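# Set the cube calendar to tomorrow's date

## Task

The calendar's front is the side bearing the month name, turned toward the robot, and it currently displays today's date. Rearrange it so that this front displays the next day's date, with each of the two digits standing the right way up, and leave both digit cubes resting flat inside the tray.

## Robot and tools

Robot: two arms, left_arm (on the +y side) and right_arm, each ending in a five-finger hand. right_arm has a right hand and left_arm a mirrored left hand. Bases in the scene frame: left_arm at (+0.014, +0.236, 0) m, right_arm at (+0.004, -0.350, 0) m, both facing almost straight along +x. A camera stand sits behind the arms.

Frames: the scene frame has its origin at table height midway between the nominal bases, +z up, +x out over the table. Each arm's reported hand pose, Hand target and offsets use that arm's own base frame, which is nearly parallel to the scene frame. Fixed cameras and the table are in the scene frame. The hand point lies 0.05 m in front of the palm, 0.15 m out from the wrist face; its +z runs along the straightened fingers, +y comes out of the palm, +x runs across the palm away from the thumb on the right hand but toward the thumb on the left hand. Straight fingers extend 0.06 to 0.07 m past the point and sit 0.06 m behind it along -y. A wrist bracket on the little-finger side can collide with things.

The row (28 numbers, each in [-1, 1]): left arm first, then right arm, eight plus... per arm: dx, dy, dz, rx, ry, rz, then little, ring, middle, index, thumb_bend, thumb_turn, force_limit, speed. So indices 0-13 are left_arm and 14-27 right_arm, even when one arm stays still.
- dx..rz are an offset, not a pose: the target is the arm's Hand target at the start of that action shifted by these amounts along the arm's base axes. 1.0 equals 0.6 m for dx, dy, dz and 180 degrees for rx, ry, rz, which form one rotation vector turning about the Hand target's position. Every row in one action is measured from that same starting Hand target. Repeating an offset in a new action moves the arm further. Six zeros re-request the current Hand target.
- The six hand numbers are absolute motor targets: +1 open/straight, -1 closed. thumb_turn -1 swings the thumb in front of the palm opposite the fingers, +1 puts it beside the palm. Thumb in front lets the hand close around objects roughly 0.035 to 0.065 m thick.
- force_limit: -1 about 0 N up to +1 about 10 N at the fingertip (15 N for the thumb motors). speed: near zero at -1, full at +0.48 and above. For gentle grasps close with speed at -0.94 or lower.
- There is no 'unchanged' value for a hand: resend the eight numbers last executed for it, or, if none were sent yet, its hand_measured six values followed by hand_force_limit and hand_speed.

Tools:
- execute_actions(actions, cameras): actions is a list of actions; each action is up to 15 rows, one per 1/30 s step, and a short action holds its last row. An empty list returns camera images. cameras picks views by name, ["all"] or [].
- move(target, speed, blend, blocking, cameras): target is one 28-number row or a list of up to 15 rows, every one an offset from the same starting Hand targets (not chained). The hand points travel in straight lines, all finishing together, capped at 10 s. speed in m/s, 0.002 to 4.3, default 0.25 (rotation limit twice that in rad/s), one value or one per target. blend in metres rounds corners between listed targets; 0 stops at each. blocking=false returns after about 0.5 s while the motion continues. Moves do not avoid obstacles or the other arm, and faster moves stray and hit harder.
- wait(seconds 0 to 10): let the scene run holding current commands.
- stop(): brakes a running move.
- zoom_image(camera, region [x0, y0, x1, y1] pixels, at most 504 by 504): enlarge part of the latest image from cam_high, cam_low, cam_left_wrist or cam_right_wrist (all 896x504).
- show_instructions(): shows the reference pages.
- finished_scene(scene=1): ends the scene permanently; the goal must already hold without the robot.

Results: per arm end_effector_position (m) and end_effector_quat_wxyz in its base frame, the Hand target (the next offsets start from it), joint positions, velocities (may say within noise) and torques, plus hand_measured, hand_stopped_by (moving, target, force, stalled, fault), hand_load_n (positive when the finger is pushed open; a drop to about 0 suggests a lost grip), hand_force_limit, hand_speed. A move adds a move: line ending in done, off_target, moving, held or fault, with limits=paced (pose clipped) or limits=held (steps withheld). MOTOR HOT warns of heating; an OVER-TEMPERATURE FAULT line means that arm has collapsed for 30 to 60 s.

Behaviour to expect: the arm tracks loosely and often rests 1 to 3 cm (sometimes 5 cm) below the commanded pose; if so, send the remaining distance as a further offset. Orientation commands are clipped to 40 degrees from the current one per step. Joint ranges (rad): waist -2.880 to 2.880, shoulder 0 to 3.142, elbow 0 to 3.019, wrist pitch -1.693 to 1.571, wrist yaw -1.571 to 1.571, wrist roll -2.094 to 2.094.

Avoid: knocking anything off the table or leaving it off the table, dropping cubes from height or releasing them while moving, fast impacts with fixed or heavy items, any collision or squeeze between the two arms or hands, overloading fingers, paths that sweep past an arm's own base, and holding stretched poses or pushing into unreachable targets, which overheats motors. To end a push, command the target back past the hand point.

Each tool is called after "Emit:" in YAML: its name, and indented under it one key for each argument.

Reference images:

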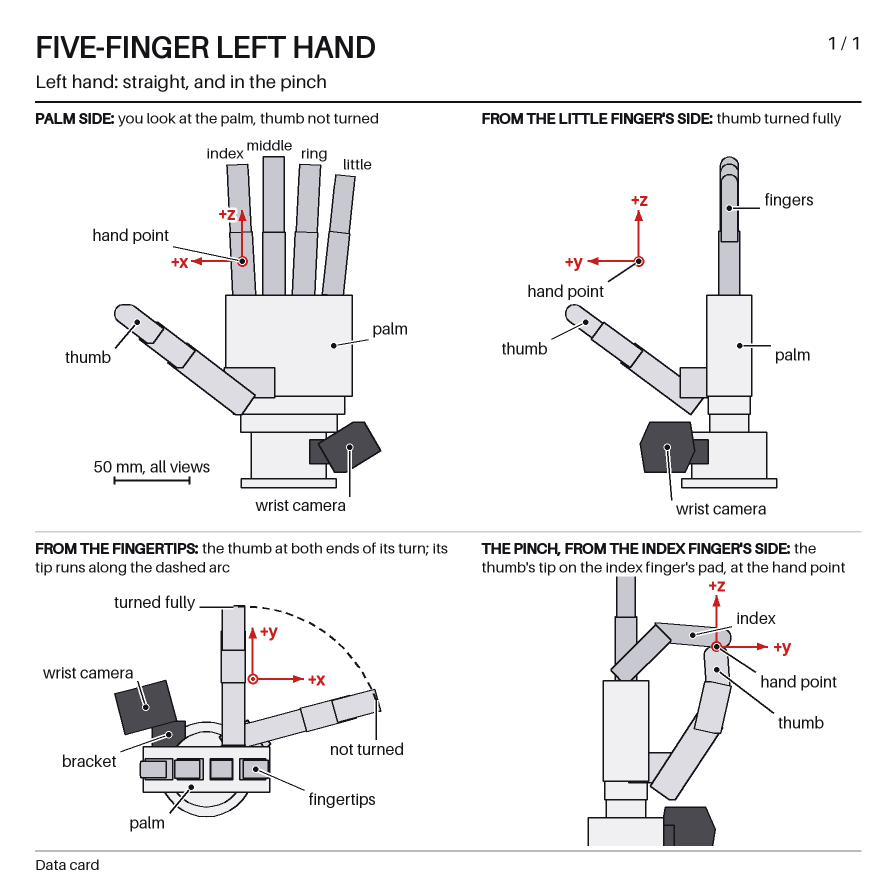

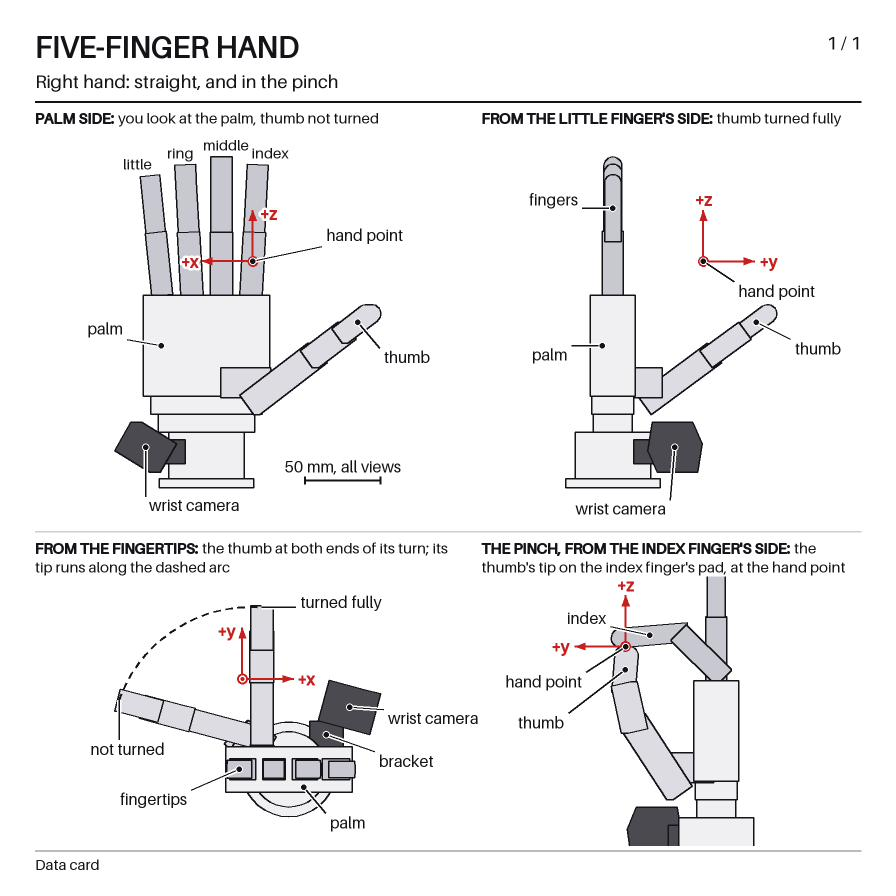

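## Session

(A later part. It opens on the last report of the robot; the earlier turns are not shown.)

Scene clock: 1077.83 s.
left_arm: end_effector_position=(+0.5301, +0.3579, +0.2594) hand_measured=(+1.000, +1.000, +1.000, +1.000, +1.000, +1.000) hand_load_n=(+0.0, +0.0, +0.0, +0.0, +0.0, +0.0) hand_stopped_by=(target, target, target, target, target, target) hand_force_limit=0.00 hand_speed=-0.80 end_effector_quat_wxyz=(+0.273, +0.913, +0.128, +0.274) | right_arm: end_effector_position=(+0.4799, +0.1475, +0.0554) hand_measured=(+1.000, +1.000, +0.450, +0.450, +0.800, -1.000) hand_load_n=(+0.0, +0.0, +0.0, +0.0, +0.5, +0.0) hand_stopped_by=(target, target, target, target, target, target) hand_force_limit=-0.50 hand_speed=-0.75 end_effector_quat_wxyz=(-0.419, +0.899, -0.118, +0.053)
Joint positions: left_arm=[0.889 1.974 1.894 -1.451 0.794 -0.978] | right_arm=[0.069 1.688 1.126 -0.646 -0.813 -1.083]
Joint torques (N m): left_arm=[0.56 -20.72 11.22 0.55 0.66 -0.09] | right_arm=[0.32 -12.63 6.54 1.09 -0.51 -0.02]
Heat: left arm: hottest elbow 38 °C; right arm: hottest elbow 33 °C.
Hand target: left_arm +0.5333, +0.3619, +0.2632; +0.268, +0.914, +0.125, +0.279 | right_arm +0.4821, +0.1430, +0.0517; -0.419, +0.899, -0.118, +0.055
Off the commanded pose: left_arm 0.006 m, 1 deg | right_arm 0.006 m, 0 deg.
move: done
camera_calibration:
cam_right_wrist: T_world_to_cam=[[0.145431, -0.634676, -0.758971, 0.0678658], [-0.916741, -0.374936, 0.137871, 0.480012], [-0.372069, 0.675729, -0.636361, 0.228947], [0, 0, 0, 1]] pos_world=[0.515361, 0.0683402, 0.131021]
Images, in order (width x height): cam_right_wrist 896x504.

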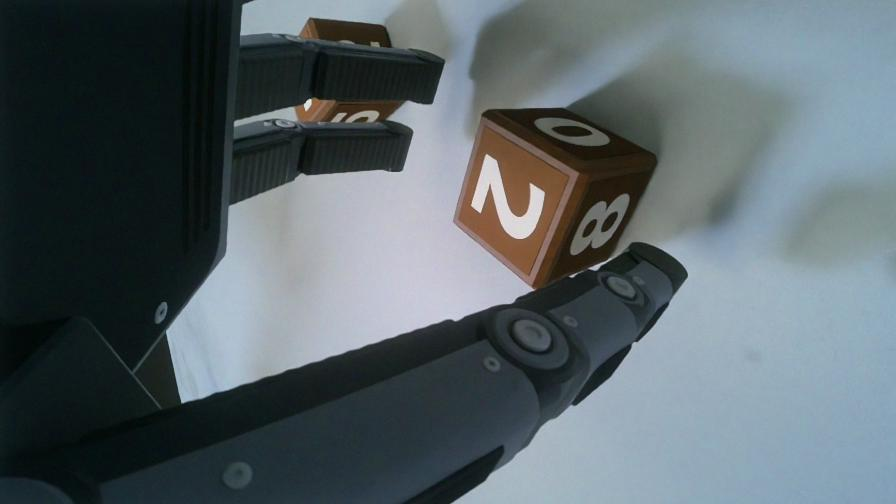

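Emit:
move:
  target:
    - [0,0,0,0,0,0,1,1,1,1,1,1,0,-0.8,0,0,0.15,0,0,0,1,1,0.45,0.45,0.8,-1,-0.5,-0.5]
    - [0,0,0,0,0,0,1,1,1,1,1,1,0,-0.8,0.0145,0.011,0.14,0,0,-0.474,1,1,0.45,0.45,0.8,-1,-0.5,-0.5]
  speed: 0.3
  blend: [0.02,0]
  cameras: ["cam_right_wrist","cam_high"]

Scene clock: 1093.23 s.
left_arm: end_effector_position=(+0.5301, +0.3579, +0.2594) hand_measured=(+1.000, +1.000, +1.000, +1.000, +1.000, +1.000) hand_load_n=(+0.0, +0.0, +0.0, +0.0, +0.0, +0.5) hand_stopped_by=(target, target, target, target, target, target) hand_force_limit=0.00 hand_speed=-0.80 end_effector_quat_wxyz=(+0.273, +0.913, +0.128, +0.274) | right_arm: end_effector_position=(+0.4877, +0.1434, +0.1302) hand_measured=(+1.000, +1.000, +0.450, +0.450, +0.800, -1.000) hand_load_n=(+0.0, +0.0, -0.5, -0.5, +0.0, +0.0) hand_stopped_by=(target, target, target, target, target, target) hand_force_limit=-0.50 hand_speed=-0.50 end_effector_quat_wxyz=(+0.267, -0.583, +0.695, -0.326)
Joint positions: left_arm=[0.889 1.974 1.894 -1.451 0.794 -0.978] | right_arm=[0.345 1.333 0.898 -0.34 0.397 0.351]
Joint torques (N m): left_arm=[0.62 -20.6 11.23 0.51 0.67 -0.1] | right_arm=[2.08 -8.64 8.75 1.11 0.43 0.21]
Heat: left arm: hottest elbow 38 °C; right arm: hottest elbow 33 °C.
Hand target: left_arm +0.5333, +0.3619, +0.2632; +0.268, +0.914, +0.125, +0.279 | right_arm +0.4908, +0.1495, +0.1356; +0.270, -0.581, +0.696, -0.325
Off the commanded pose: left_arm 0.006 m, 1 deg | right_arm 0.009 m, 0 deg.
move: done
camera_calibration:
cam_right_wrist: T_world_to_cam=[[-0.625373, -0.203214, -0.753401, 0.434254], [-0.445779, 0.885478, 0.131187, 0.0657393], [0.640461, 0.417891, -0.644342, -0.173568], [0, 0, 0, 1]] pos_world=[0.412039, 0.102568, 0.206706]
Images, in order (width x height): cam_high 896x504, cam_right_wrist 896x504.

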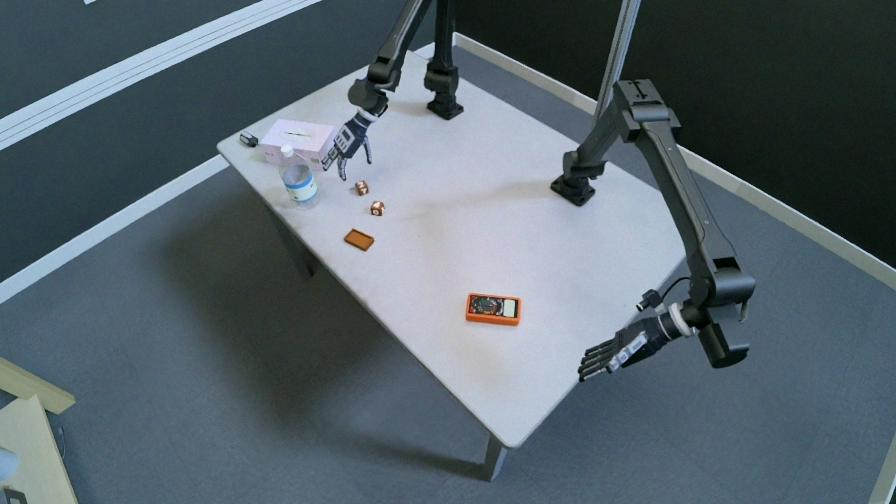

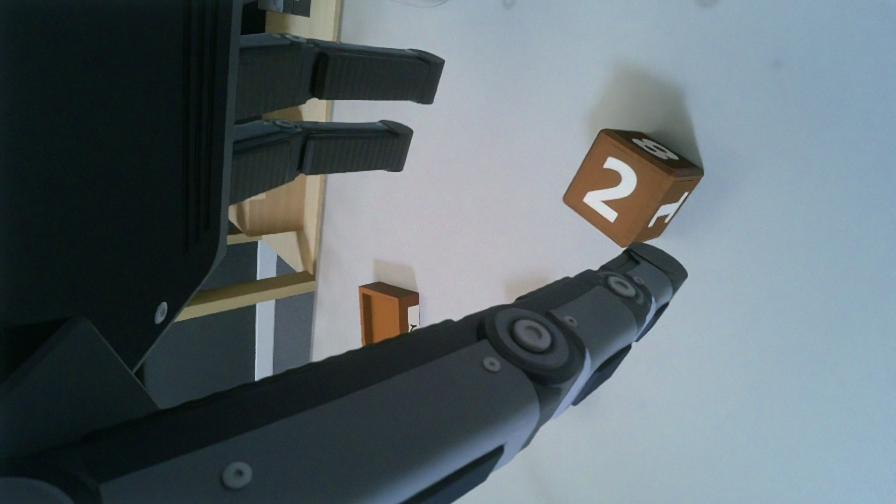

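Emit:
move:
  target: [0,0,0,0,0,0,1,1,1,1,1,1,0,-0.8,0.003,0.006,-0.1,0,0,0,1,1,0.45,0.45,0.8,-1,-0.5,-0.5]
  speed: 0.12
  cameras: ["cam_right_wrist"]

Emit:
zoom_image:
  camera: "cam_right_wrist"
  region: [420, 40, 780, 340]

Scene clock: 1106.47 s.
left_arm: end_effector_position=(+0.5301, +0.3579, +0.2594) hand_measured=(+1.000, +1.000, +1.000, +1.000, +1.000, +1.000) hand_load_n=(+0.0, +0.0, +0.0, +0.0, +0.0, +0.0) hand_stopped_by=(target, target, target, target, target, target) hand_force_limit=0.00 hand_speed=-0.80 end_effector_quat_wxyz=(+0.273, +0.913, +0.128, +0.274) | right_arm: end_effector_position=(+0.4909, +0.1471, +0.0777) hand_measured=(+1.000, +1.000, +0.450, +0.450, +0.800, -1.000) hand_load_n=(-0.5, +0.0, +0.0, +0.0, +0.0, +0.0) hand_stopped_by=(target, target, target, target, target, target) hand_force_limit=-0.50 hand_speed=-0.50 end_effector_quat_wxyz=(+0.264, -0.584, +0.696, -0.324)
Joint positions: left_arm=[0.889 1.974 1.894 -1.451 0.794 -0.978] | right_arm=[0.351 1.424 0.834 -0.195 0.402 0.358]
Joint torques (N m): left_arm=[0.44 -20.48 11.18 0.65 0.65 -0.08] | right_arm=[2.2 -8.47 6.61 2.44 0.46 0.17]
Heat: left arm: hottest elbow 38 °C; right arm: hottest elbow 34 °C.
Hand target: left_arm +0.5333, +0.3619, +0.2632; +0.268, +0.914, +0.125, +0.279 | right_arm +0.4925, +0.1532, +0.0756; +0.270, -0.581, +0.696, -0.325
Off the commanded pose: left_arm 0.006 m, 1 deg | right_arm 0.007 m, 1 deg.
move: done
camera_calibration:
cam_right_wrist: T_world_to_cam=[[-0.631115, -0.203944, -0.748398, 0.40003], [-0.443642, 0.886343, 0.132584, 0.0695046], [0.636298, 0.415697, -0.649863, -0.208298], [0, 0, 0, 1]] pos_world=[0.41584, 0.106568, 0.154801]
Images, in order (width x height): cam_right_wrist 896x504.

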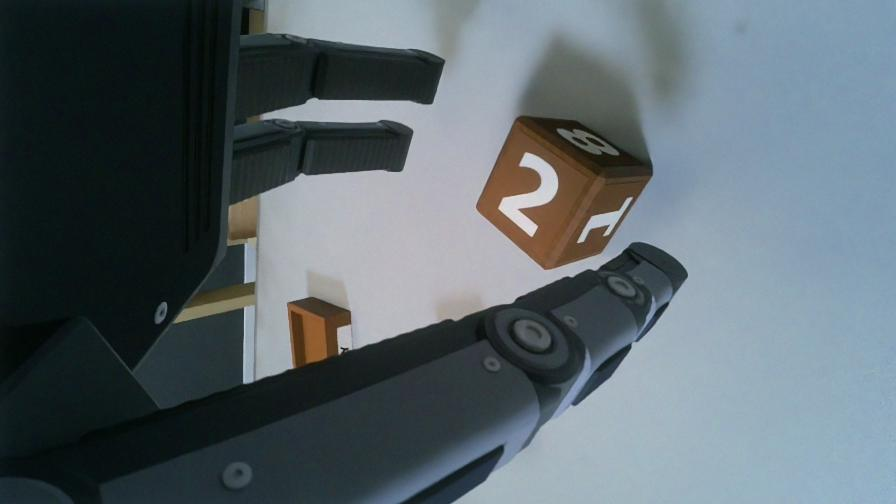

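Scaled by 1.400 from the camera's 896x504 image, which has a finer 1280x720 frame.

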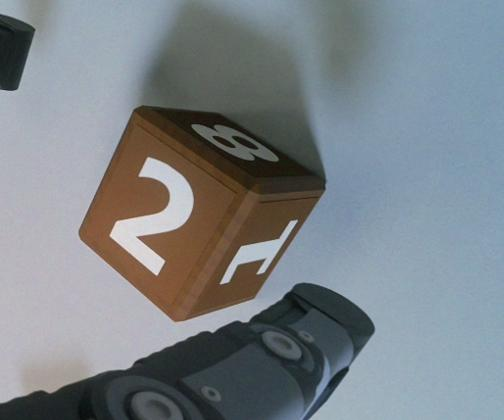

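Emit:
execute_actions:
  actions: []

Scene clock: 1132.97 s.
left_arm: end_effector_position=(+0.5301, +0.3579, +0.2594) hand_measured=(+1.000, +1.000, +1.000, +1.000, +1.000, +1.000) hand_load_n=(+0.0, +0.0, +0.0, +0.0, +0.0, +0.0) hand_stopped_by=(target, target, target, target, target, target) hand_force_limit=0.00 hand_speed=-0.80 end_effector_quat_wxyz=(+0.273, +0.913, +0.128, +0.274) | right_arm: end_effector_position=(+0.4910, +0.1472, +0.0778) hand_measured=(+1.000, +1.000, +0.450, +0.450, +0.800, -1.000) hand_load_n=(+0.0, +0.0, +0.0, +0.0, +0.0, +0.0) hand_stopped_by=(target, target, target, target, target, target) hand_force_limit=-0.50 hand_speed=-0.50 end_effector_quat_wxyz=(+0.264, -0.584, +0.696, -0.324)
Joint positions: left_arm=[0.889 1.974 1.894 -1.451 0.794 -0.978] | right_arm=[0.351 1.424 0.834 -0.194 0.402 0.358]
Joint velocities: within noise
Joint torques (N m): left_arm=[0.62 -20.37 11.25 0.53 0.68 -0.09] | right_arm=[2.32 -9.05 6.53 2.43 0.44 0.18]
Heat: left arm: hottest elbow 38 °C; right arm: hottest elbow 32 °C.
Hand target: left_arm +0.5333, +0.3619, +0.2632; +0.268, +0.914, +0.125, +0.279 | right_arm +0.4925, +0.1532, +0.0756; +0.270, -0.581, +0.696, -0.325
Off the commanded pose: left_arm 0.006 m, 1 deg | right_arm 0.007 m, 1 deg.
camera_calibration:
cam_right_wrist: T_world_to_cam=[[-0.630879, -0.203791, -0.74864, 0.400027], [-0.443668, 0.886326, 0.132608, 0.0695], [0.636514, 0.415808, -0.64958, -0.208379], [0, 0, 0, 1]] pos_world=[0.41584, 0.106568, 0.154902]

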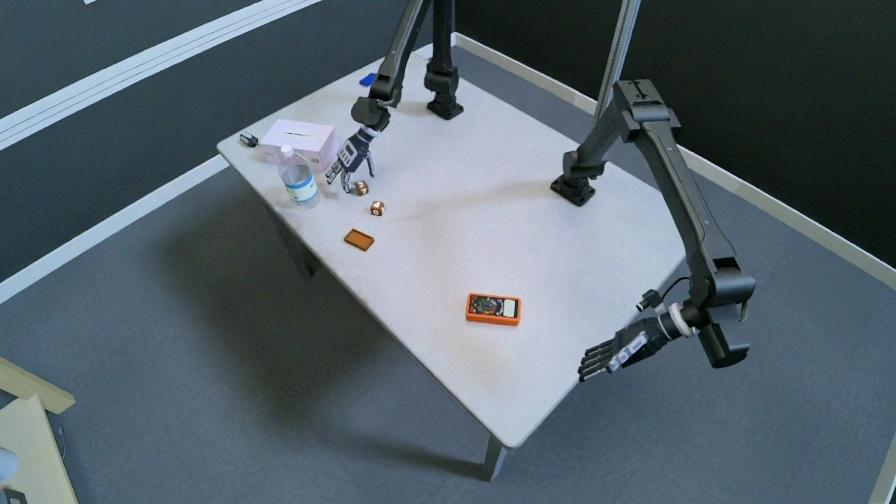

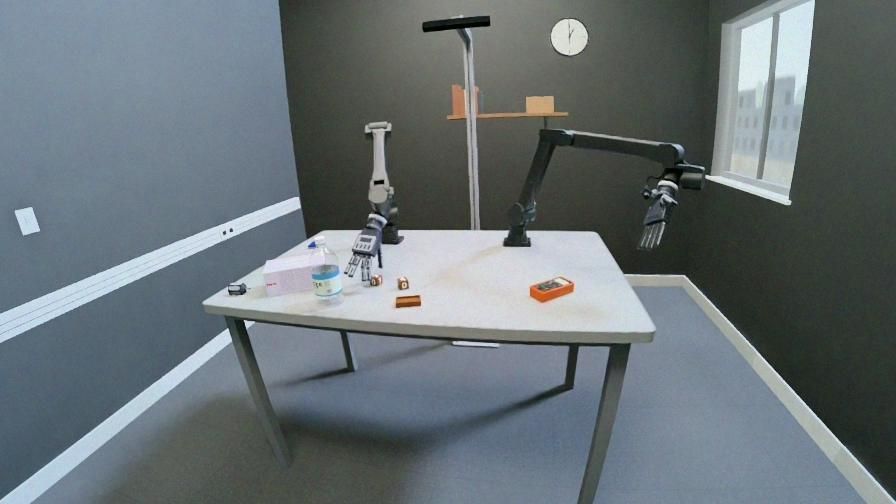

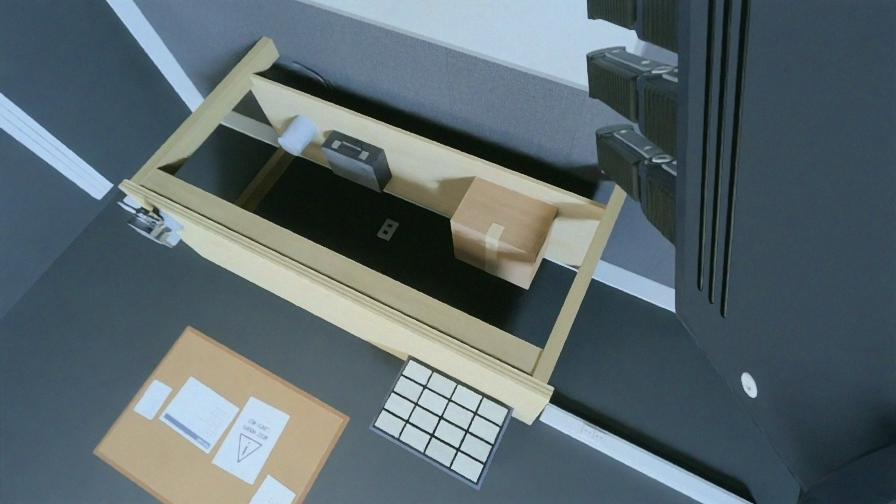

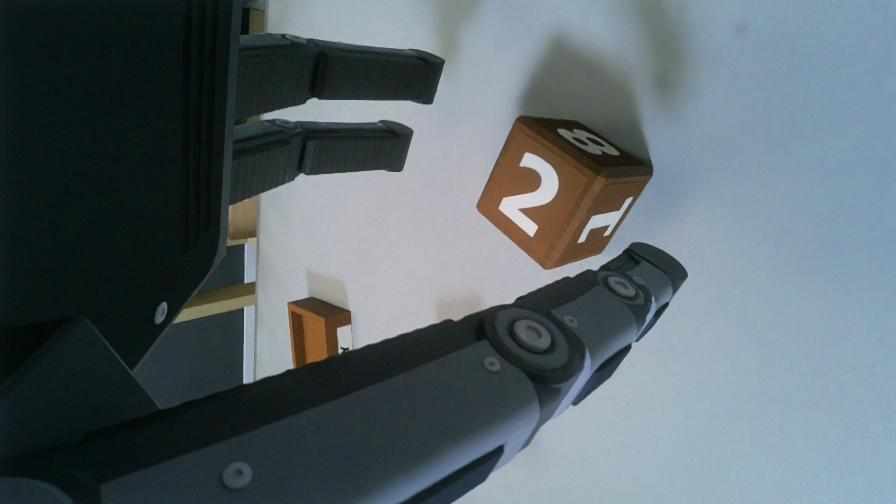

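Emit:
move:
  target: [0,0,0,0,0,0,1,1,1,1,1,1,0,-0.8, 0.002,0.004,-0.047,0,0,0,1,1,0.45,0.45,0.8,-1,-0.5,-0.5]
  speed: 0.06
  cameras: ["cam_right_wrist"]

Scene clock: 1137.70 s.
left_arm: end_effector_position=(+0.5301, +0.3579, +0.2594) hand_measured=(+1.000, +1.000, +1.000, +1.000, +1.000, +1.000) hand_load_n=(+0.0, +0.0, +0.0, +0.0, +0.0, +0.0) hand_stopped_by=(target, target, target, target, target, target) hand_force_limit=0.00 hand_speed=-0.80 end_effector_quat_wxyz=(+0.273, +0.913, +0.128, +0.274) | right_arm: end_effector_position=(+0.4933, +0.1498, +0.0512) hand_measured=(+1.000, +1.000, +0.450, +0.450, +0.800, -1.000) hand_load_n=(+0.0, -0.5, +0.0, +0.0, -0.5, +0.0) hand_stopped_by=(target, target, target, target, target, target) hand_force_limit=-0.50 hand_speed=-0.50 end_effector_quat_wxyz=(+0.265, -0.583, +0.696, -0.325)
Joint positions: left_arm=[0.889 1.974 1.894 -1.451 0.794 -0.978] | right_arm=[0.355 1.48 0.806 -0.109 0.405 0.361]
Joint torques (N m): left_arm=[0.5 -20.37 11.19 0.54 0.66 -0.09] | right_arm=[2.37 -8.94 6.11 2.5 0.46 0.18]
Heat: left arm: hottest elbow 38 °C; right arm: hottest elbow 32 °C.
Hand target: left_arm +0.5333, +0.3619, +0.2632; +0.268, +0.914, +0.125, +0.279 | right_arm +0.4937, +0.1556, +0.0473; +0.270, -0.581, +0.696, -0.324
Off the commanded pose: left_arm 0.006 m, 1 deg | right_arm 0.007 m, 1 deg.
move: done
camera_calibration:
cam_right_wrist: T_world_to_cam=[[-0.628647, -0.202771, -0.750791, 0.380957], [-0.443851, 0.886284, 0.132278, 0.0719064], [0.638592, 0.416396, -0.647159, -0.22947], [0, 0, 0, 1]] pos_world=[0.417941, 0.109068, 0.128004]
Images, in order (width x height): cam_right_wrist 896x504.

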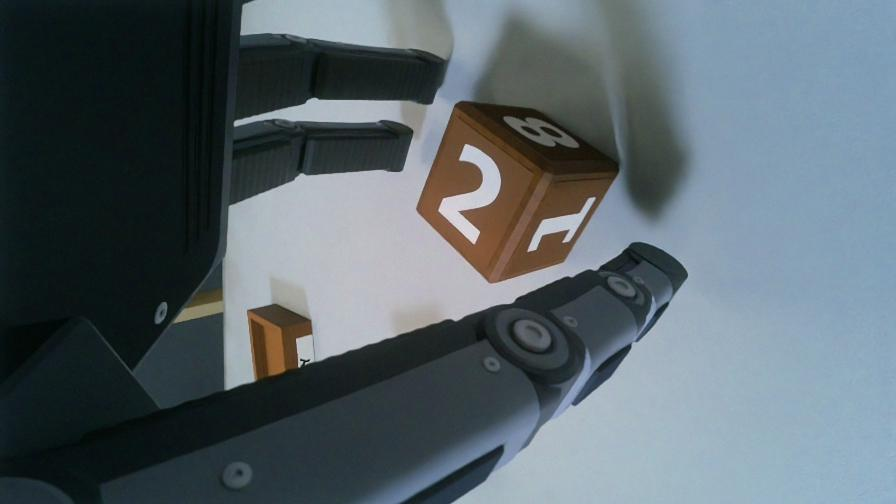

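Emit:
execute_actions:
  actions:
    - [[0,0,0,0,0,0,1,1,1,1,1,1,0,-0.8, 0,0,0,0,0,0,1,1,-0.2,-0.2,0.1,-1,-0.5,-0.9]]
    - [[0,0,0,0,0,0,1,1,1,1,1,1,0,-0.8, 0,0,0,0,0,0,1,1,-0.2,-0.2,0.1,-1,-0.5,-0.9]]

Emit:
wait:
  seconds: 3
  cameras: ["cam_right_wrist"]

Scene clock: 1147.00 s.
left_arm: end_effector_position=(+0.5301, +0.3579, +0.2594) hand_measured=(+1.000, +1.000, +1.000, +1.000, +1.000, +1.000) hand_load_n=(+0.0, +0.0, +0.0, +0.0, +0.0, +0.0) hand_stopped_by=(target, target, target, target, target, target) hand_force_limit=0.00 hand_speed=-0.80 end_effector_quat_wxyz=(+0.273, +0.913, +0.128, +0.274) | right_arm: end_effector_position=(+0.4934, +0.1498, +0.0513) hand_measured=(+1.000, +1.000, -0.014, -0.034, +0.564, -1.000) hand_load_n=(+0.0, +0.0, +3.0, +2.5, +5.0, -1.0) hand_stopped_by=(target, target, force, force, force, target) hand_force_limit=-0.50 hand_speed=-0.90 end_effector_quat_wxyz=(+0.266, -0.583, +0.696, -0.325)
Joint positions: left_arm=[0.889 1.974 1.894 -1.451 0.794 -0.978] | right_arm=[0.355 1.48 0.806 -0.108 0.405 0.361]
Joint torques (N m): left_arm=[0.38 -20.19 11.18 0.57 0.68 -0.09] | right_arm=[2.2 -8.7 5.98 2.43 0.42 0.23]
Heat: left arm: hottest elbow 38 °C; right arm: hottest elbow 32 °C.
Hand target: left_arm +0.5333, +0.3619, +0.2632; +0.268, +0.914, +0.125, +0.279 | right_arm +0.4938, +0.1556, +0.0474; +0.270, -0.581, +0.696, -0.324
Off the commanded pose: left_arm 0.006 m, 1 deg | right_arm 0.007 m, 1 deg.

Scene clock: 1150.00 s.
left_arm: end_effector_position=(+0.5301, +0.3579, +0.2594) hand_measured=(+1.000, +1.000, +1.000, +1.000, +1.000, +1.000) hand_load_n=(+0.0, +0.0, +0.0, +0.0, +0.0, +0.0) hand_stopped_by=(target, target, target, target, target, target) hand_force_limit=0.00 hand_speed=-0.80 end_effector_quat_wxyz=(+0.273, +0.913, +0.128, +0.274) | right_arm: end_effector_position=(+0.4934, +0.1498, +0.0513) hand_measured=(+1.000, +1.000, -0.014, -0.034, +0.564, -1.000) hand_load_n=(+0.0, +0.0, +3.0, +2.5, +5.0, -1.0) hand_stopped_by=(target, target, force, force, force, target) hand_force_limit=-0.50 hand_speed=-0.90 end_effector_quat_wxyz=(+0.266, -0.583, +0.696, -0.325)
Joint positions: left_arm=[0.889 1.974 1.894 -1.451 0.794 -0.978] | right_arm=[0.355 1.48 0.806 -0.108 0.405 0.361]
Joint torques (N m): left_arm=[0.5 -20.37 11.19 0.58 0.67 -0.09] | right_arm=[2.32 -8.53 6.15 2.54 0.44 0.2]
Heat: left arm: hottest elbow 38 °C; right arm: hottest elbow 32 °C.
Hand target: left_arm +0.5333, +0.3619, +0.2632; +0.268, +0.914, +0.125, +0.279 | right_arm +0.4938, +0.1556, +0.0474; +0.270, -0.581, +0.696, -0.324
Off the commanded pose: left_arm 0.006 m, 1 deg | right_arm 0.007 m, 1 deg.
wait: 3.00 s; at rest by 0.17 s
camera_calibration:
cam_right_wrist: T_world_to_cam=[[-0.628354, -0.202258, -0.751174, 0.380924], [-0.443663, 0.886349, 0.132468, 0.0716945], [0.63901, 0.416505, -0.646676, -0.229695], [0, 0, 0, 1]] pos_world=[0.417941, 0.109168, 0.128105]
Images, in order (width x height): cam_right_wrist 896x504.

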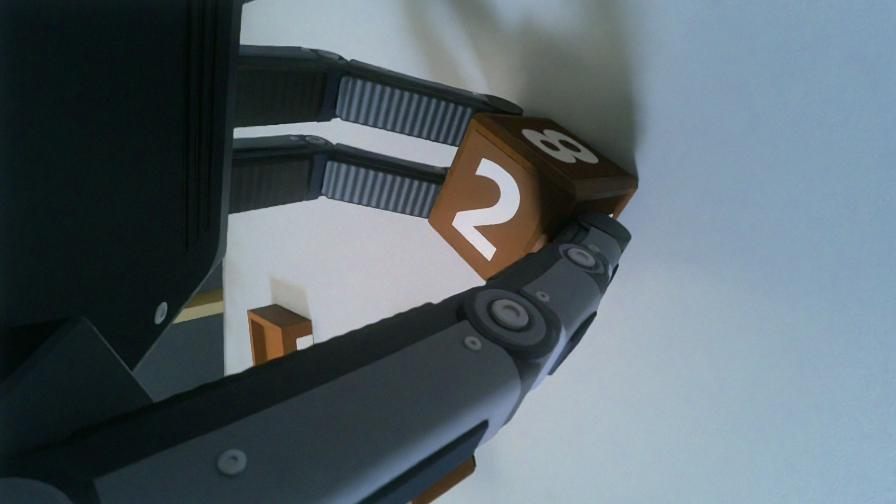

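Emit:
move:
  target:
    - [0,0,0,0,0,0,1,1,1,1,1,1,0,-0.8, 0,0,0.2377,0,0,0,1,1,-0.2,-0.2,0.1,-1,-0.5,-0.9]
    - [0,0,0,0,0,0,1,1,1,1,1,1,0,-0.8, -0.003,-0.0218,0.2377,-0.3253,0.0725,-0.0234,1,1,-0.2,-0.2,0.1,-1,-0.5,-0.9]
  speed: [0.1,0.3]
  blend: 0.02
  cameras: ["cam_right_wrist"]

Scene clock: 1162.27 s.
left_arm: end_effector_position=(+0.5301, +0.3579, +0.2594) hand_measured=(+1.000, +1.000, +1.000, +1.000, +1.000, +1.000) hand_load_n=(+0.0, +0.0, +0.0, +0.0, +0.0, +0.0) hand_stopped_by=(target, target, target, target, target, target) hand_force_limit=0.00 hand_speed=-0.80 end_effector_quat_wxyz=(+0.273, +0.913, +0.128, +0.274) | right_arm: end_effector_position=(+0.4799, +0.1303, +0.1788) hand_measured=(+1.000, +1.000, -0.014, -0.034, +0.564, -1.000) hand_load_n=(+0.0, +0.0, +3.0, +2.0, +5.0, -1.0) hand_stopped_by=(target, target, force, force, force, target) hand_force_limit=-0.50 hand_speed=-0.90 end_effector_quat_wxyz=(+0.149, +0.652, -0.488, +0.561)
Joint positions: left_arm=[0.889 1.974 1.894 -1.451 0.794 -0.978] | right_arm=[0.613 1.688 1.326 -1.05 1.233 0.213]
Joint torques (N m): left_arm=[0.79 -20.42 11.23 0.59 0.67 -0.11] | right_arm=[2.55 -11.69 10.52 -0.03 0.99 0.14]
Heat: left arm: hottest elbow 38 °C; right arm: hottest elbow 33 °C.
Hand target: left_arm +0.5333, +0.3619, +0.2632; +0.268, +0.914, +0.125, +0.279 | right_arm +0.4919, +0.1425, +0.1900; +0.137, +0.646, -0.494, +0.566
Off the commanded pose: left_arm 0.006 m, 1 deg | right_arm 0.021 m, 2 deg.
move: off_target (right_arm)
camera_calibration:
cam_right_wrist: T_world_to_cam=[[-0.769692, -0.633229, -0.0812142, 0.468355], [-0.461731, 0.640005, -0.614165, 0.240465], [0.440884, -0.435219, -0.784988, 0.100305], [0, 0, 0, 1]] pos_world=[0.427297, 0.186331, 0.26446]
Images, in order (width x height): cam_right_wrist 896x504.

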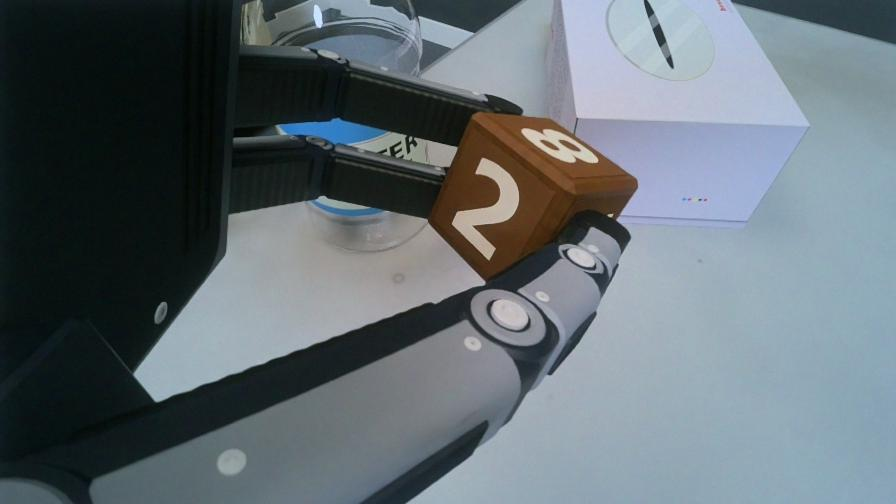

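Emit:
move:
  target:
    - [0,0,0,0,0,0,1,1,1,1,1,1,0,-0.8, 0,0,-0.1833,0,0,0,1,1,-0.2,-0.2,0.1,-1,-0.5,-0.9]
    - [0,0,0,0,0,0,1,1,1,1,1,1,0,-0.8, 0,0,-0.2433,0,0,0,1,1,-0.2,-0.2,0.1,-1,-0.5,-0.9]
  speed: [0.1,0.04]
  blend: 0.02
  cameras: ["cam_right_wrist"]

Scene clock: 1170.37 s.
left_arm: end_effector_position=(+0.5301, +0.3579, +0.2594) hand_measured=(+1.000, +1.000, +1.000, +1.000, +1.000, +1.000) hand_load_n=(+0.0, +0.0, +0.0, +0.0, +0.0, +0.0) hand_stopped_by=(target, target, target, target, target, target) hand_force_limit=0.00 hand_speed=-0.80 end_effector_quat_wxyz=(+0.273, +0.913, +0.128, +0.274) | right_arm: end_effector_position=(+0.4932, +0.1399, +0.0511) hand_measured=(+1.000, +1.000, -0.014, -0.034, +0.564, -1.000) hand_load_n=(+0.0, +0.0, +3.0, +2.0, +4.5, -0.5) hand_stopped_by=(target, target, force, force, force, target) hand_force_limit=-0.50 hand_speed=-0.90 end_effector_quat_wxyz=(+0.137, +0.645, -0.497, +0.565)
Joint positions: left_arm=[0.889 1.974 1.894 -1.451 0.794 -0.978] | right_arm=[0.613 1.877 1.216 -0.727 1.234 0.225]
Joint torques (N m): left_arm=[0.26 -20.48 11.21 0.53 0.66 -0.11] | right_arm=[2.32 -13.63 5.35 1.01 0.99 0.04]
Heat: left arm: hottest elbow 38 °C; right arm: hottest elbow 33 °C.
Hand target: left_arm +0.5333, +0.3619, +0.2632; +0.268, +0.914, +0.125, +0.279 | right_arm +0.4920, +0.1426, +0.0439; +0.136, +0.645, -0.494, +0.567
Off the commanded pose: left_arm 0.006 m, 1 deg | right_arm 0.008 m, 0 deg.
move: done; blend cut to 0.018 m at target 1
camera_calibration:
cam_right_wrist: T_world_to_cam=[[-0.769341, -0.628191, -0.116147, 0.475289], [-0.441641, 0.654363, -0.613809, 0.150033], [0.461592, -0.420933, -0.780864, -0.0141119], [0, 0, 0, 1]] pos_world=[0.438434, 0.194456, 0.136276]
Images, in order (width x height): cam_right_wrist 896x504.

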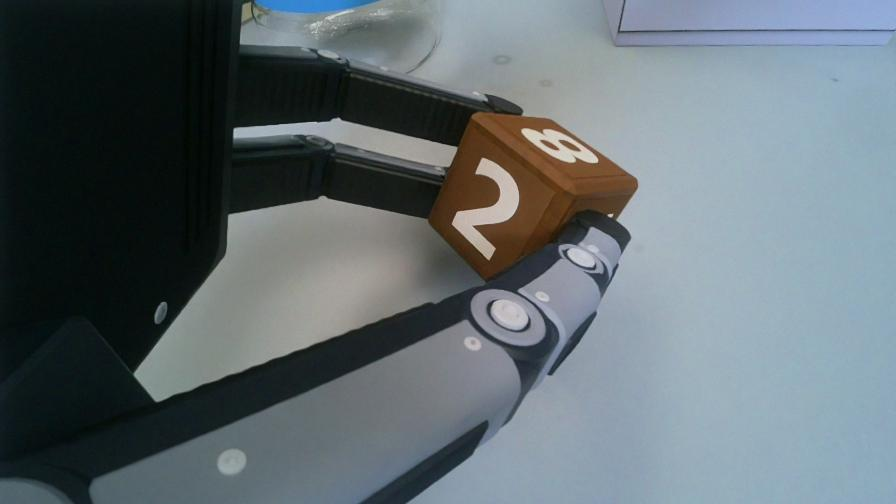

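Emit:
move:
  target:
    - [0,0,0,0,0,0,1,1,1,1,1,1,0,-0.8, 0,0,-0.0183,0,0,0,1,1,-0.2,-0.2,0.1,-1,-0.5,-0.9]
    - [0,0,0,0,0,0,1,1,1,1,1,1,0,-0.8, 0,0,-0.03,0,0,0,1,1,-0.2,-0.2,0.1,-1,-0.5,-0.9]
  speed: [0.04,0.02]
  blend: 0.005

Scene clock: 1175.10 s.
left_arm: end_effector_position=(+0.5301, +0.3579, +0.2594) hand_measured=(+1.000, +1.000, +1.000, +1.000, +1.000, +1.000) hand_load_n=(+0.0, +0.0, +0.0, +0.0, +0.0, +0.0) hand_stopped_by=(target, target, target, target, target, target) hand_force_limit=0.00 hand_speed=-0.80 end_effector_quat_wxyz=(+0.273, +0.913, +0.128, +0.274) | right_arm: end_effector_position=(+0.4939, +0.1403, +0.0343) hand_measured=(+1.000, +1.000, -0.014, -0.034, +0.564, -1.000) hand_load_n=(+0.0, +0.0, +3.0, +2.0, +4.5, -1.0) hand_stopped_by=(target, target, force, force, force, target) hand_force_limit=-0.50 hand_speed=-0.90 end_effector_quat_wxyz=(+0.136, +0.644, -0.497, +0.565)
Joint positions: left_arm=[0.889 1.974 1.894 -1.451 0.794 -0.978] | right_arm=[0.613 1.905 1.206 -0.686 1.234 0.225]
Joint torques (N m): left_arm=[0.44 -20.48 11.17 0.61 0.66 -0.1] | right_arm=[1.9 -13.8 4.97 0.87 1 0.07]
Heat: left arm: hottest elbow 38 °C; right arm: hottest elbow 33 °C.
Hand target: left_arm +0.5333, +0.3619, +0.2632; +0.268, +0.914, +0.125, +0.279 | right_arm +0.4920, +0.1426, +0.0260; +0.136, +0.645, -0.494, +0.567
Off the commanded pose: left_arm 0.006 m, 1 deg | right_arm 0.009 m, 0 deg.
move: done; blend cut to 0.0035 m at target 1

Emit:
move:
  target: [0,0,0,0,0,0,1,1,1,1,1,1,0,-0.8, 0,0,-0.01,0,0,0,1,1,-0.2,-0.2,0.1,-1,-0.5,-0.9]
  speed: 0.02
  cameras: ["cam_right_wrist"]

Scene clock: 1179.77 s.
left_arm: end_effector_position=(+0.5301, +0.3579, +0.2594) hand_measured=(+1.000, +1.000, +1.000, +1.000, +1.000, +1.000) hand_load_n=(+0.0, +0.0, +0.0, +0.0, +0.0, +0.0) hand_stopped_by=(target, target, target, target, target, target) hand_force_limit=0.00 hand_speed=-0.80 end_effector_quat_wxyz=(+0.273, +0.913, +0.128, +0.274) | right_arm: end_effector_position=(+0.4956, +0.1411, +0.0325) hand_measured=(+1.000, +1.000, -0.014, -0.034, +0.564, -1.000) hand_load_n=(-0.5, +0.0, +3.0, +0.0, +3.0, -0.5) hand_stopped_by=(target, target, force, force, force, target) hand_force_limit=-0.50 hand_speed=-0.90 end_effector_quat_wxyz=(+0.133, +0.642, -0.498, +0.567)
Joint positions: left_arm=[0.889 1.974 1.894 -1.451 0.794 -0.978] | right_arm=[0.613 1.91 1.206 -0.673 1.238 0.225]
Joint torques (N m): left_arm=[0.67 -20.54 11.12 0.55 0.68 -0.1] | right_arm=[1.9 -12.98 4.7 1.06 0.83 0.1]
Heat: left arm: hottest elbow 38 °C; right arm: hottest elbow 33 °C.
Hand target: left_arm +0.5333, +0.3619, +0.2632; +0.268, +0.914, +0.125, +0.279 | right_arm +0.4920, +0.1426, +0.0200; +0.137, +0.645, -0.494, +0.567
Off the commanded pose: left_arm 0.006 m, 1 deg | right_arm 0.013 m, 1 deg.
move: off_target (right_arm)
camera_calibration:
cam_right_wrist: T_world_to_cam=[[-0.76848, -0.627255, -0.126449, 0.475461], [-0.434448, 0.656561, -0.61659, 0.135182], [0.469781, -0.418901, -0.777064, -0.0337088], [0, 0, 0, 1]] pos_world=[0.439948, 0.195359, 0.11728]
Images, in order (width x height): cam_right_wrist 896x504.

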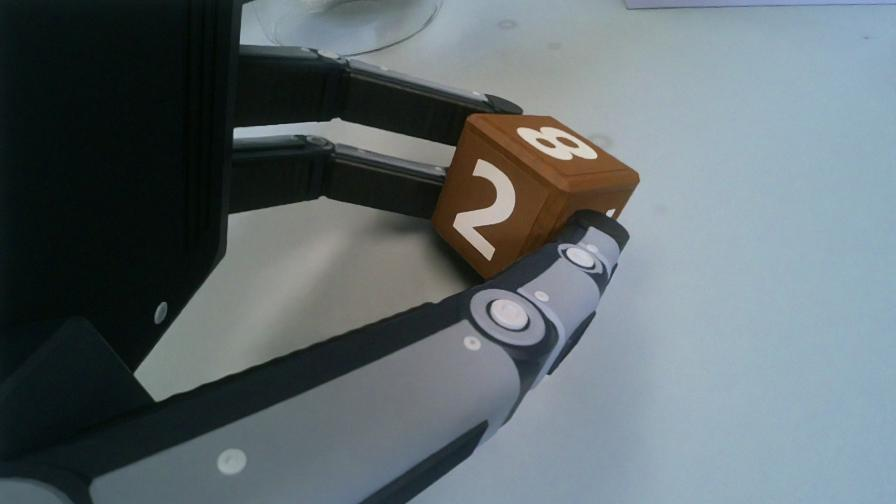

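Emit:
move:
  target:
    - [0,0,0,0,0,0,1,1,1,1,1,1,0,-0.8, 0,0,0.01,0,0,0,1,1,-0.2,-0.2,0.1,-1,-0.5,-0.9]
    - [0,0,0,0,0,0,1,1,1,1,1,1,0,-0.8, 0,0,0.01,0,0,0,1,1,0.45,0.45,0.85,-1,-0.5,-0.75]
  speed: 0.02
  cameras: ["cam_right_wrist"]

Scene clock: 1185.50 s.
left_arm: end_effector_position=(+0.5301, +0.3579, +0.2594) hand_measured=(+1.000, +1.000, +1.000, +1.000, +1.000, +1.000) hand_load_n=(+0.0, +0.0, +0.0, +0.0, +0.0, +0.0) hand_stopped_by=(target, target, target, target, target, target) hand_force_limit=0.00 hand_speed=-0.80 end_effector_quat_wxyz=(+0.273, +0.913, +0.128, +0.274) | right_arm: end_effector_position=(+0.4956, +0.1411, +0.0325) hand_measured=(+1.000, +1.000, +0.450, +0.450, +0.850, -1.000) hand_load_n=(+0.5, +0.0, +0.0, +0.0, +0.0, +0.0) hand_stopped_by=(target, target, target, target, target, target) hand_force_limit=-0.50 hand_speed=-0.75 end_effector_quat_wxyz=(+0.133, +0.642, -0.499, +0.567)
Joint positions: left_arm=[0.889 1.974 1.894 -1.451 0.794 -0.978] | right_arm=[0.613 1.91 1.206 -0.673 1.238 0.225]
Joint torques (N m): left_arm=[0.62 -20.48 11.23 0.58 0.67 -0.09] | right_arm=[2.02 -13.74 4.93 0.66 0.87 0.07]
Heat: left arm: hottest elbow 38 °C; right arm: hottest elbow 33 °C.
Hand target: left_arm +0.5333, +0.3619, +0.2632; +0.268, +0.914, +0.125, +0.279 | right_arm +0.4921, +0.1426, +0.0260; +0.136, +0.645, -0.494, +0.567
Off the commanded pose: left_arm 0.006 m, 1 deg | right_arm 0.008 m, 1 deg.
move: done
camera_calibration:
cam_right_wrist: T_world_to_cam=[[-0.768442, -0.62723, -0.1268, 0.475481], [-0.434302, 0.656715, -0.616529, 0.135081], [0.469977, -0.418697, -0.777055, -0.0338359], [0, 0, 0, 1]] pos_world=[0.439948, 0.19536, 0.11728]
Images, in order (width x height): cam_right_wrist 896x504.

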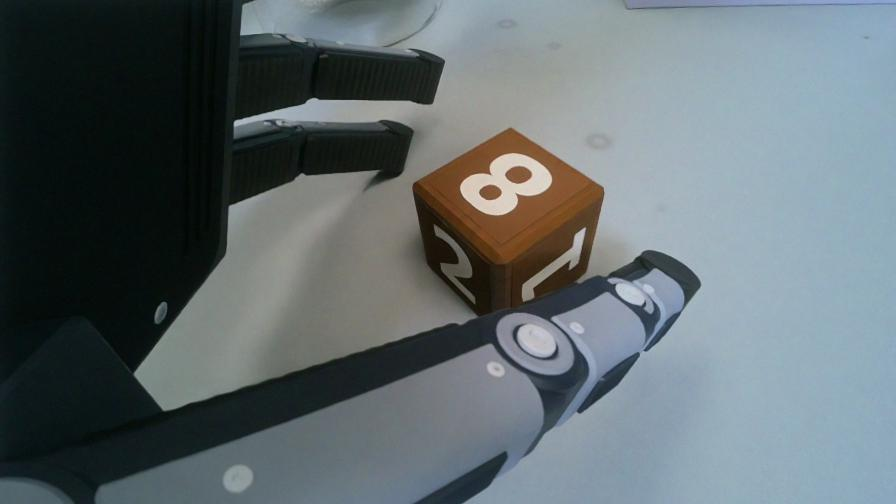

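Emit:
move:
  target:
    - [0,0,0,0,0,0,1,1,1,1,1,1,0,-0.8, 0,0,0.2067,0,0,0,1,1,0.45,0.45,0.85,-1,-0.5,-0.75]
    - [0,0,0,0,0,0,1,1,1,1,1,1,0,-0.8, -0.0235,-0.0093,0.2067,0.3375,0.0155,0.1763,1,1,0.45,0.45,0.8,-1,-0.5,-0.75]
    - [0,0,0,0,0,0,1,1,1,1,1,1,0,-0.8, -0.0277,-0.0105,0.14,0.3164,0.1874,0.4548,1,1,0.45,0.45,0.8,-1,-0.5,-0.75]
  speed: [0.12,0.35,0.3]
  blend: 0.02
  cameras: ["cam_right_wrist"]

Scene clock: 1215.73 s.
left_arm: end_effector_position=(+0.5301, +0.3579, +0.2594) hand_measured=(+1.000, +1.000, +1.000, +1.000, +1.000, +1.000) hand_load_n=(-0.5, +0.0, +0.0, +0.0, +0.0, +0.0) hand_stopped_by=(target, target, target, target, target, target) hand_force_limit=0.00 hand_speed=-0.80 end_effector_quat_wxyz=(+0.273, +0.913, +0.128, +0.274) | right_arm: end_effector_position=(+0.4563, +0.1391, +0.0988) hand_measured=(+1.000, +1.000, +0.450, +0.450, +0.800, -1.000) hand_load_n=(+0.0, +0.0, +0.0, +0.0, +0.0, +0.0) hand_stopped_by=(target, target, target, target, target, target) hand_force_limit=-0.50 hand_speed=-0.75 end_effector_quat_wxyz=(-0.416, +0.901, -0.116, +0.038)
Joint positions: left_arm=[0.889 1.974 1.894 -1.451 0.794 -0.978] | right_arm=[0.056 1.597 1.145 -0.813 -0.819 -1.124]
Joint torques (N m): left_arm=[0.5 -20.42 11.22 0.57 0.67 -0.09] | right_arm=[0.73 -10.7 10.36 0.36 -0.68 -0.01]
Heat: left arm: hottest elbow 38 °C; right arm: hottest elbow 32 °C.
Hand target: left_arm +0.5333, +0.3619, +0.2632; +0.268, +0.914, +0.125, +0.279 | right_arm +0.4753, +0.1362, +0.1101; -0.419, +0.900, -0.110, +0.051
Off the commanded pose: left_arm 0.006 m, 1 deg | right_arm 0.022 m, 2 deg.
move: off_target (right_arm); blend cut to 0 m at target 2
camera_calibration:
cam_right_wrist: T_world_to_cam=[[0.134398, -0.636244, -0.759691, 0.104226], [-0.906746, -0.388184, 0.164693, 0.443917], [-0.399685, 0.666713, -0.629083, 0.266553], [0, 0, 0, 1]] pos_world=[0.49505, 0.0609203, 0.173753]
Images, in order (width x height): cam_right_wrist 896x504.

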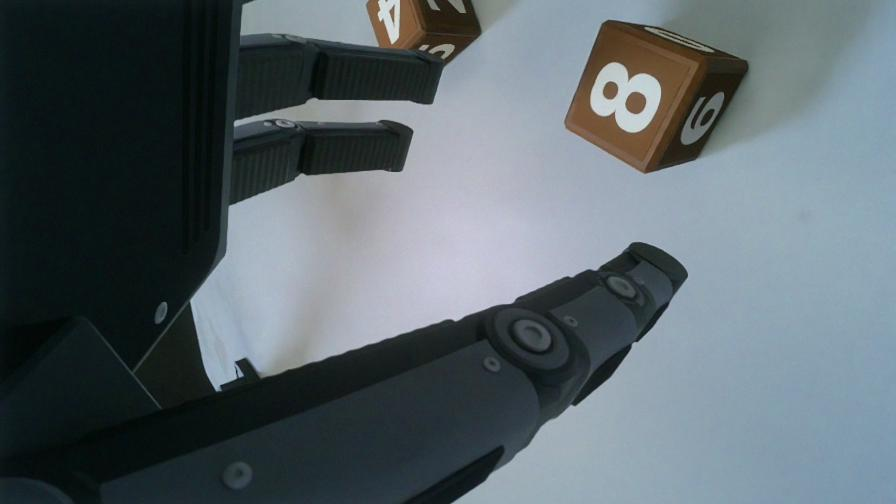

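Emit:
move:
  target: [0,0,0,0,0,0,1,1,1,1,1,1,0,-0.8, 0.0228,-0.0137,-0.045,0,0,0.012,1,1,0.45,0.45,0.8,-1,-0.5,-0.75]
  speed: 0.1
  cameras: ["cam_right_wrist"]

Scene clock: 1234.97 s.
left_arm: end_effector_position=(+0.5301, +0.3579, +0.2594) hand_measured=(+1.000, +1.000, +1.000, +1.000, +1.000, +1.000) hand_load_n=(+0.0, +0.0, +0.0, +0.0, +0.0, +0.5) hand_stopped_by=(target, target, target, target, target, target) hand_force_limit=0.00 hand_speed=-0.80 end_effector_quat_wxyz=(+0.273, +0.913, +0.128, +0.274) | right_arm: end_effector_position=(+0.4704, +0.1314, +0.0717) hand_measured=(+1.000, +1.000, +0.450, +0.450, +0.800, -1.000) hand_load_n=(+0.0, +0.0, +0.0, +0.0, +0.0, +0.0) hand_stopped_by=(target, target, target, target, target, target) hand_force_limit=-0.50 hand_speed=-0.75 end_effector_quat_wxyz=(-0.417, +0.903, -0.099, +0.029)
Joint positions: left_arm=[0.889 1.974 1.894 -1.451 0.794 -0.978] | right_arm=[0.038 1.683 1.178 -0.82 -0.836 -1.203]
Joint torques (N m): left_arm=[0.5 -20.72 11.23 0.57 0.67 -0.07] | right_arm=[0.97 -11.75 9.88 0.2 -0.7 0]
Heat: left arm: hottest elbow 38 °C; right arm: hottest elbow 35 °C.
Hand target: left_arm +0.5333, +0.3619, +0.2632; +0.268, +0.914, +0.125, +0.279 | right_arm +0.4891, +0.1281, +0.0830; -0.420, +0.902, -0.093, +0.043
Off the commanded pose: left_arm 0.006 m, 1 deg | right_arm 0.022 m, 2 deg.
move: off_target (right_arm)
camera_calibration:
cam_right_wrist: T_world_to_cam=[[0.157354, -0.629764, -0.760682, 0.065311], [-0.890858, -0.422923, 0.165853, 0.455143], [-0.426158, 0.651562, -0.627579, 0.274646], [0, 0, 0, 1]] pos_world=[0.512234, 0.0546721, 0.146556]
Images, in order (width x height): cam_right_wrist 896x504.

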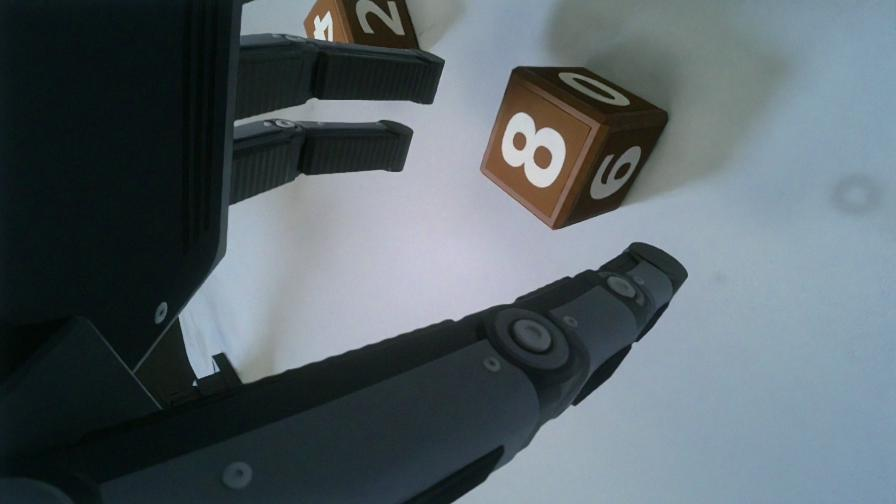

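Emit:
move:
  target: [0,0,0,0,0,0,1,1,1,1,1,1,0,-0.8, 0.017,0.0025,-0.032,0,0,0,1,1,0.45,0.45,0.8,-1,-0.5,-0.75]
  speed: 0.05
  cameras: ["cam_right_wrist"]

Scene clock: 1245.57 s.
left_arm: end_effector_position=(+0.5301, +0.3579, +0.2594) hand_measured=(+1.000, +1.000, +1.000, +1.000, +1.000, +1.000) hand_load_n=(+0.0, -0.5, +0.0, +0.0, +0.0, +0.0) hand_stopped_by=(target, target, target, target, target, target) hand_force_limit=0.00 hand_speed=-0.80 end_effector_quat_wxyz=(+0.273, +0.913, +0.128, +0.274) | right_arm: end_effector_position=(+0.4743, +0.1316, +0.0543) hand_measured=(+1.000, +1.000, +0.450, +0.450, +0.800, -1.000) hand_load_n=(-0.5, +0.0, +0.0, -0.5, +0.0, +0.0) hand_stopped_by=(target, target, target, target, target, target) hand_force_limit=-0.50 hand_speed=-0.75 end_effector_quat_wxyz=(-0.416, +0.903, -0.104, +0.019)
Joint positions: left_arm=[0.889 1.974 1.894 -1.451 0.794 -0.978] | right_arm=[0.038 1.727 1.186 -0.806 -0.836 -1.204]
Joint torques (N m): left_arm=[0.26 -20.6 11.25 0.58 0.68 -0.09] | right_arm=[0.79 -11.93 9.8 1.22 -0.65 0.03]
Heat: left arm: hottest elbow 38 °C; right arm: hottest elbow 35 °C.
Hand target: left_arm +0.5333, +0.3619, +0.2632; +0.268, +0.914, +0.125, +0.279 | right_arm +0.4993, +0.1296, +0.0638; -0.420, +0.902, -0.093, +0.043
Off the commanded pose: left_arm 0.006 m, 1 deg | right_arm 0.027 m, 3 deg.
move: off_target (right_arm)
camera_calibration:
cam_right_wrist: T_world_to_cam=[[0.140629, -0.630441, -0.763392, 0.0597021], [-0.886844, -0.422998, 0.185958, 0.458591], [-0.440149, 0.650859, -0.618588, 0.271564], [0, 0, 0, 1]] pos_world=[0.517831, 0.0548716, 0.128284]
Images, in order (width x height): cam_right_wrist 896x504.

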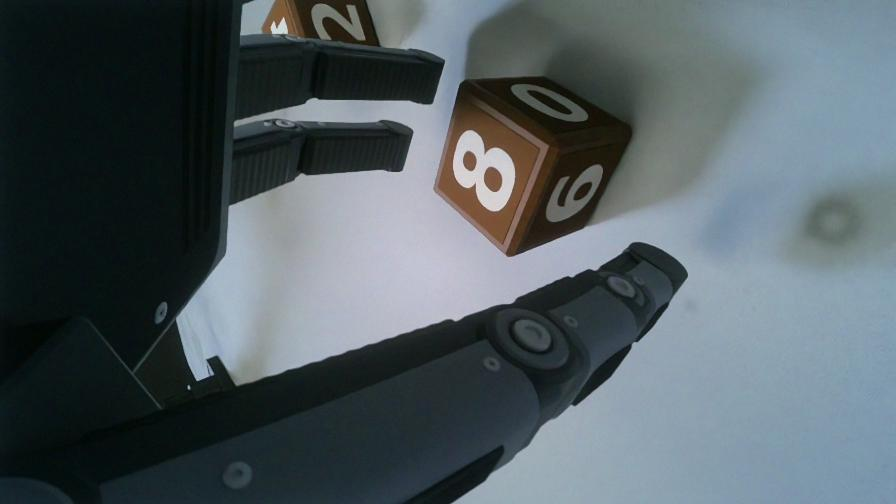

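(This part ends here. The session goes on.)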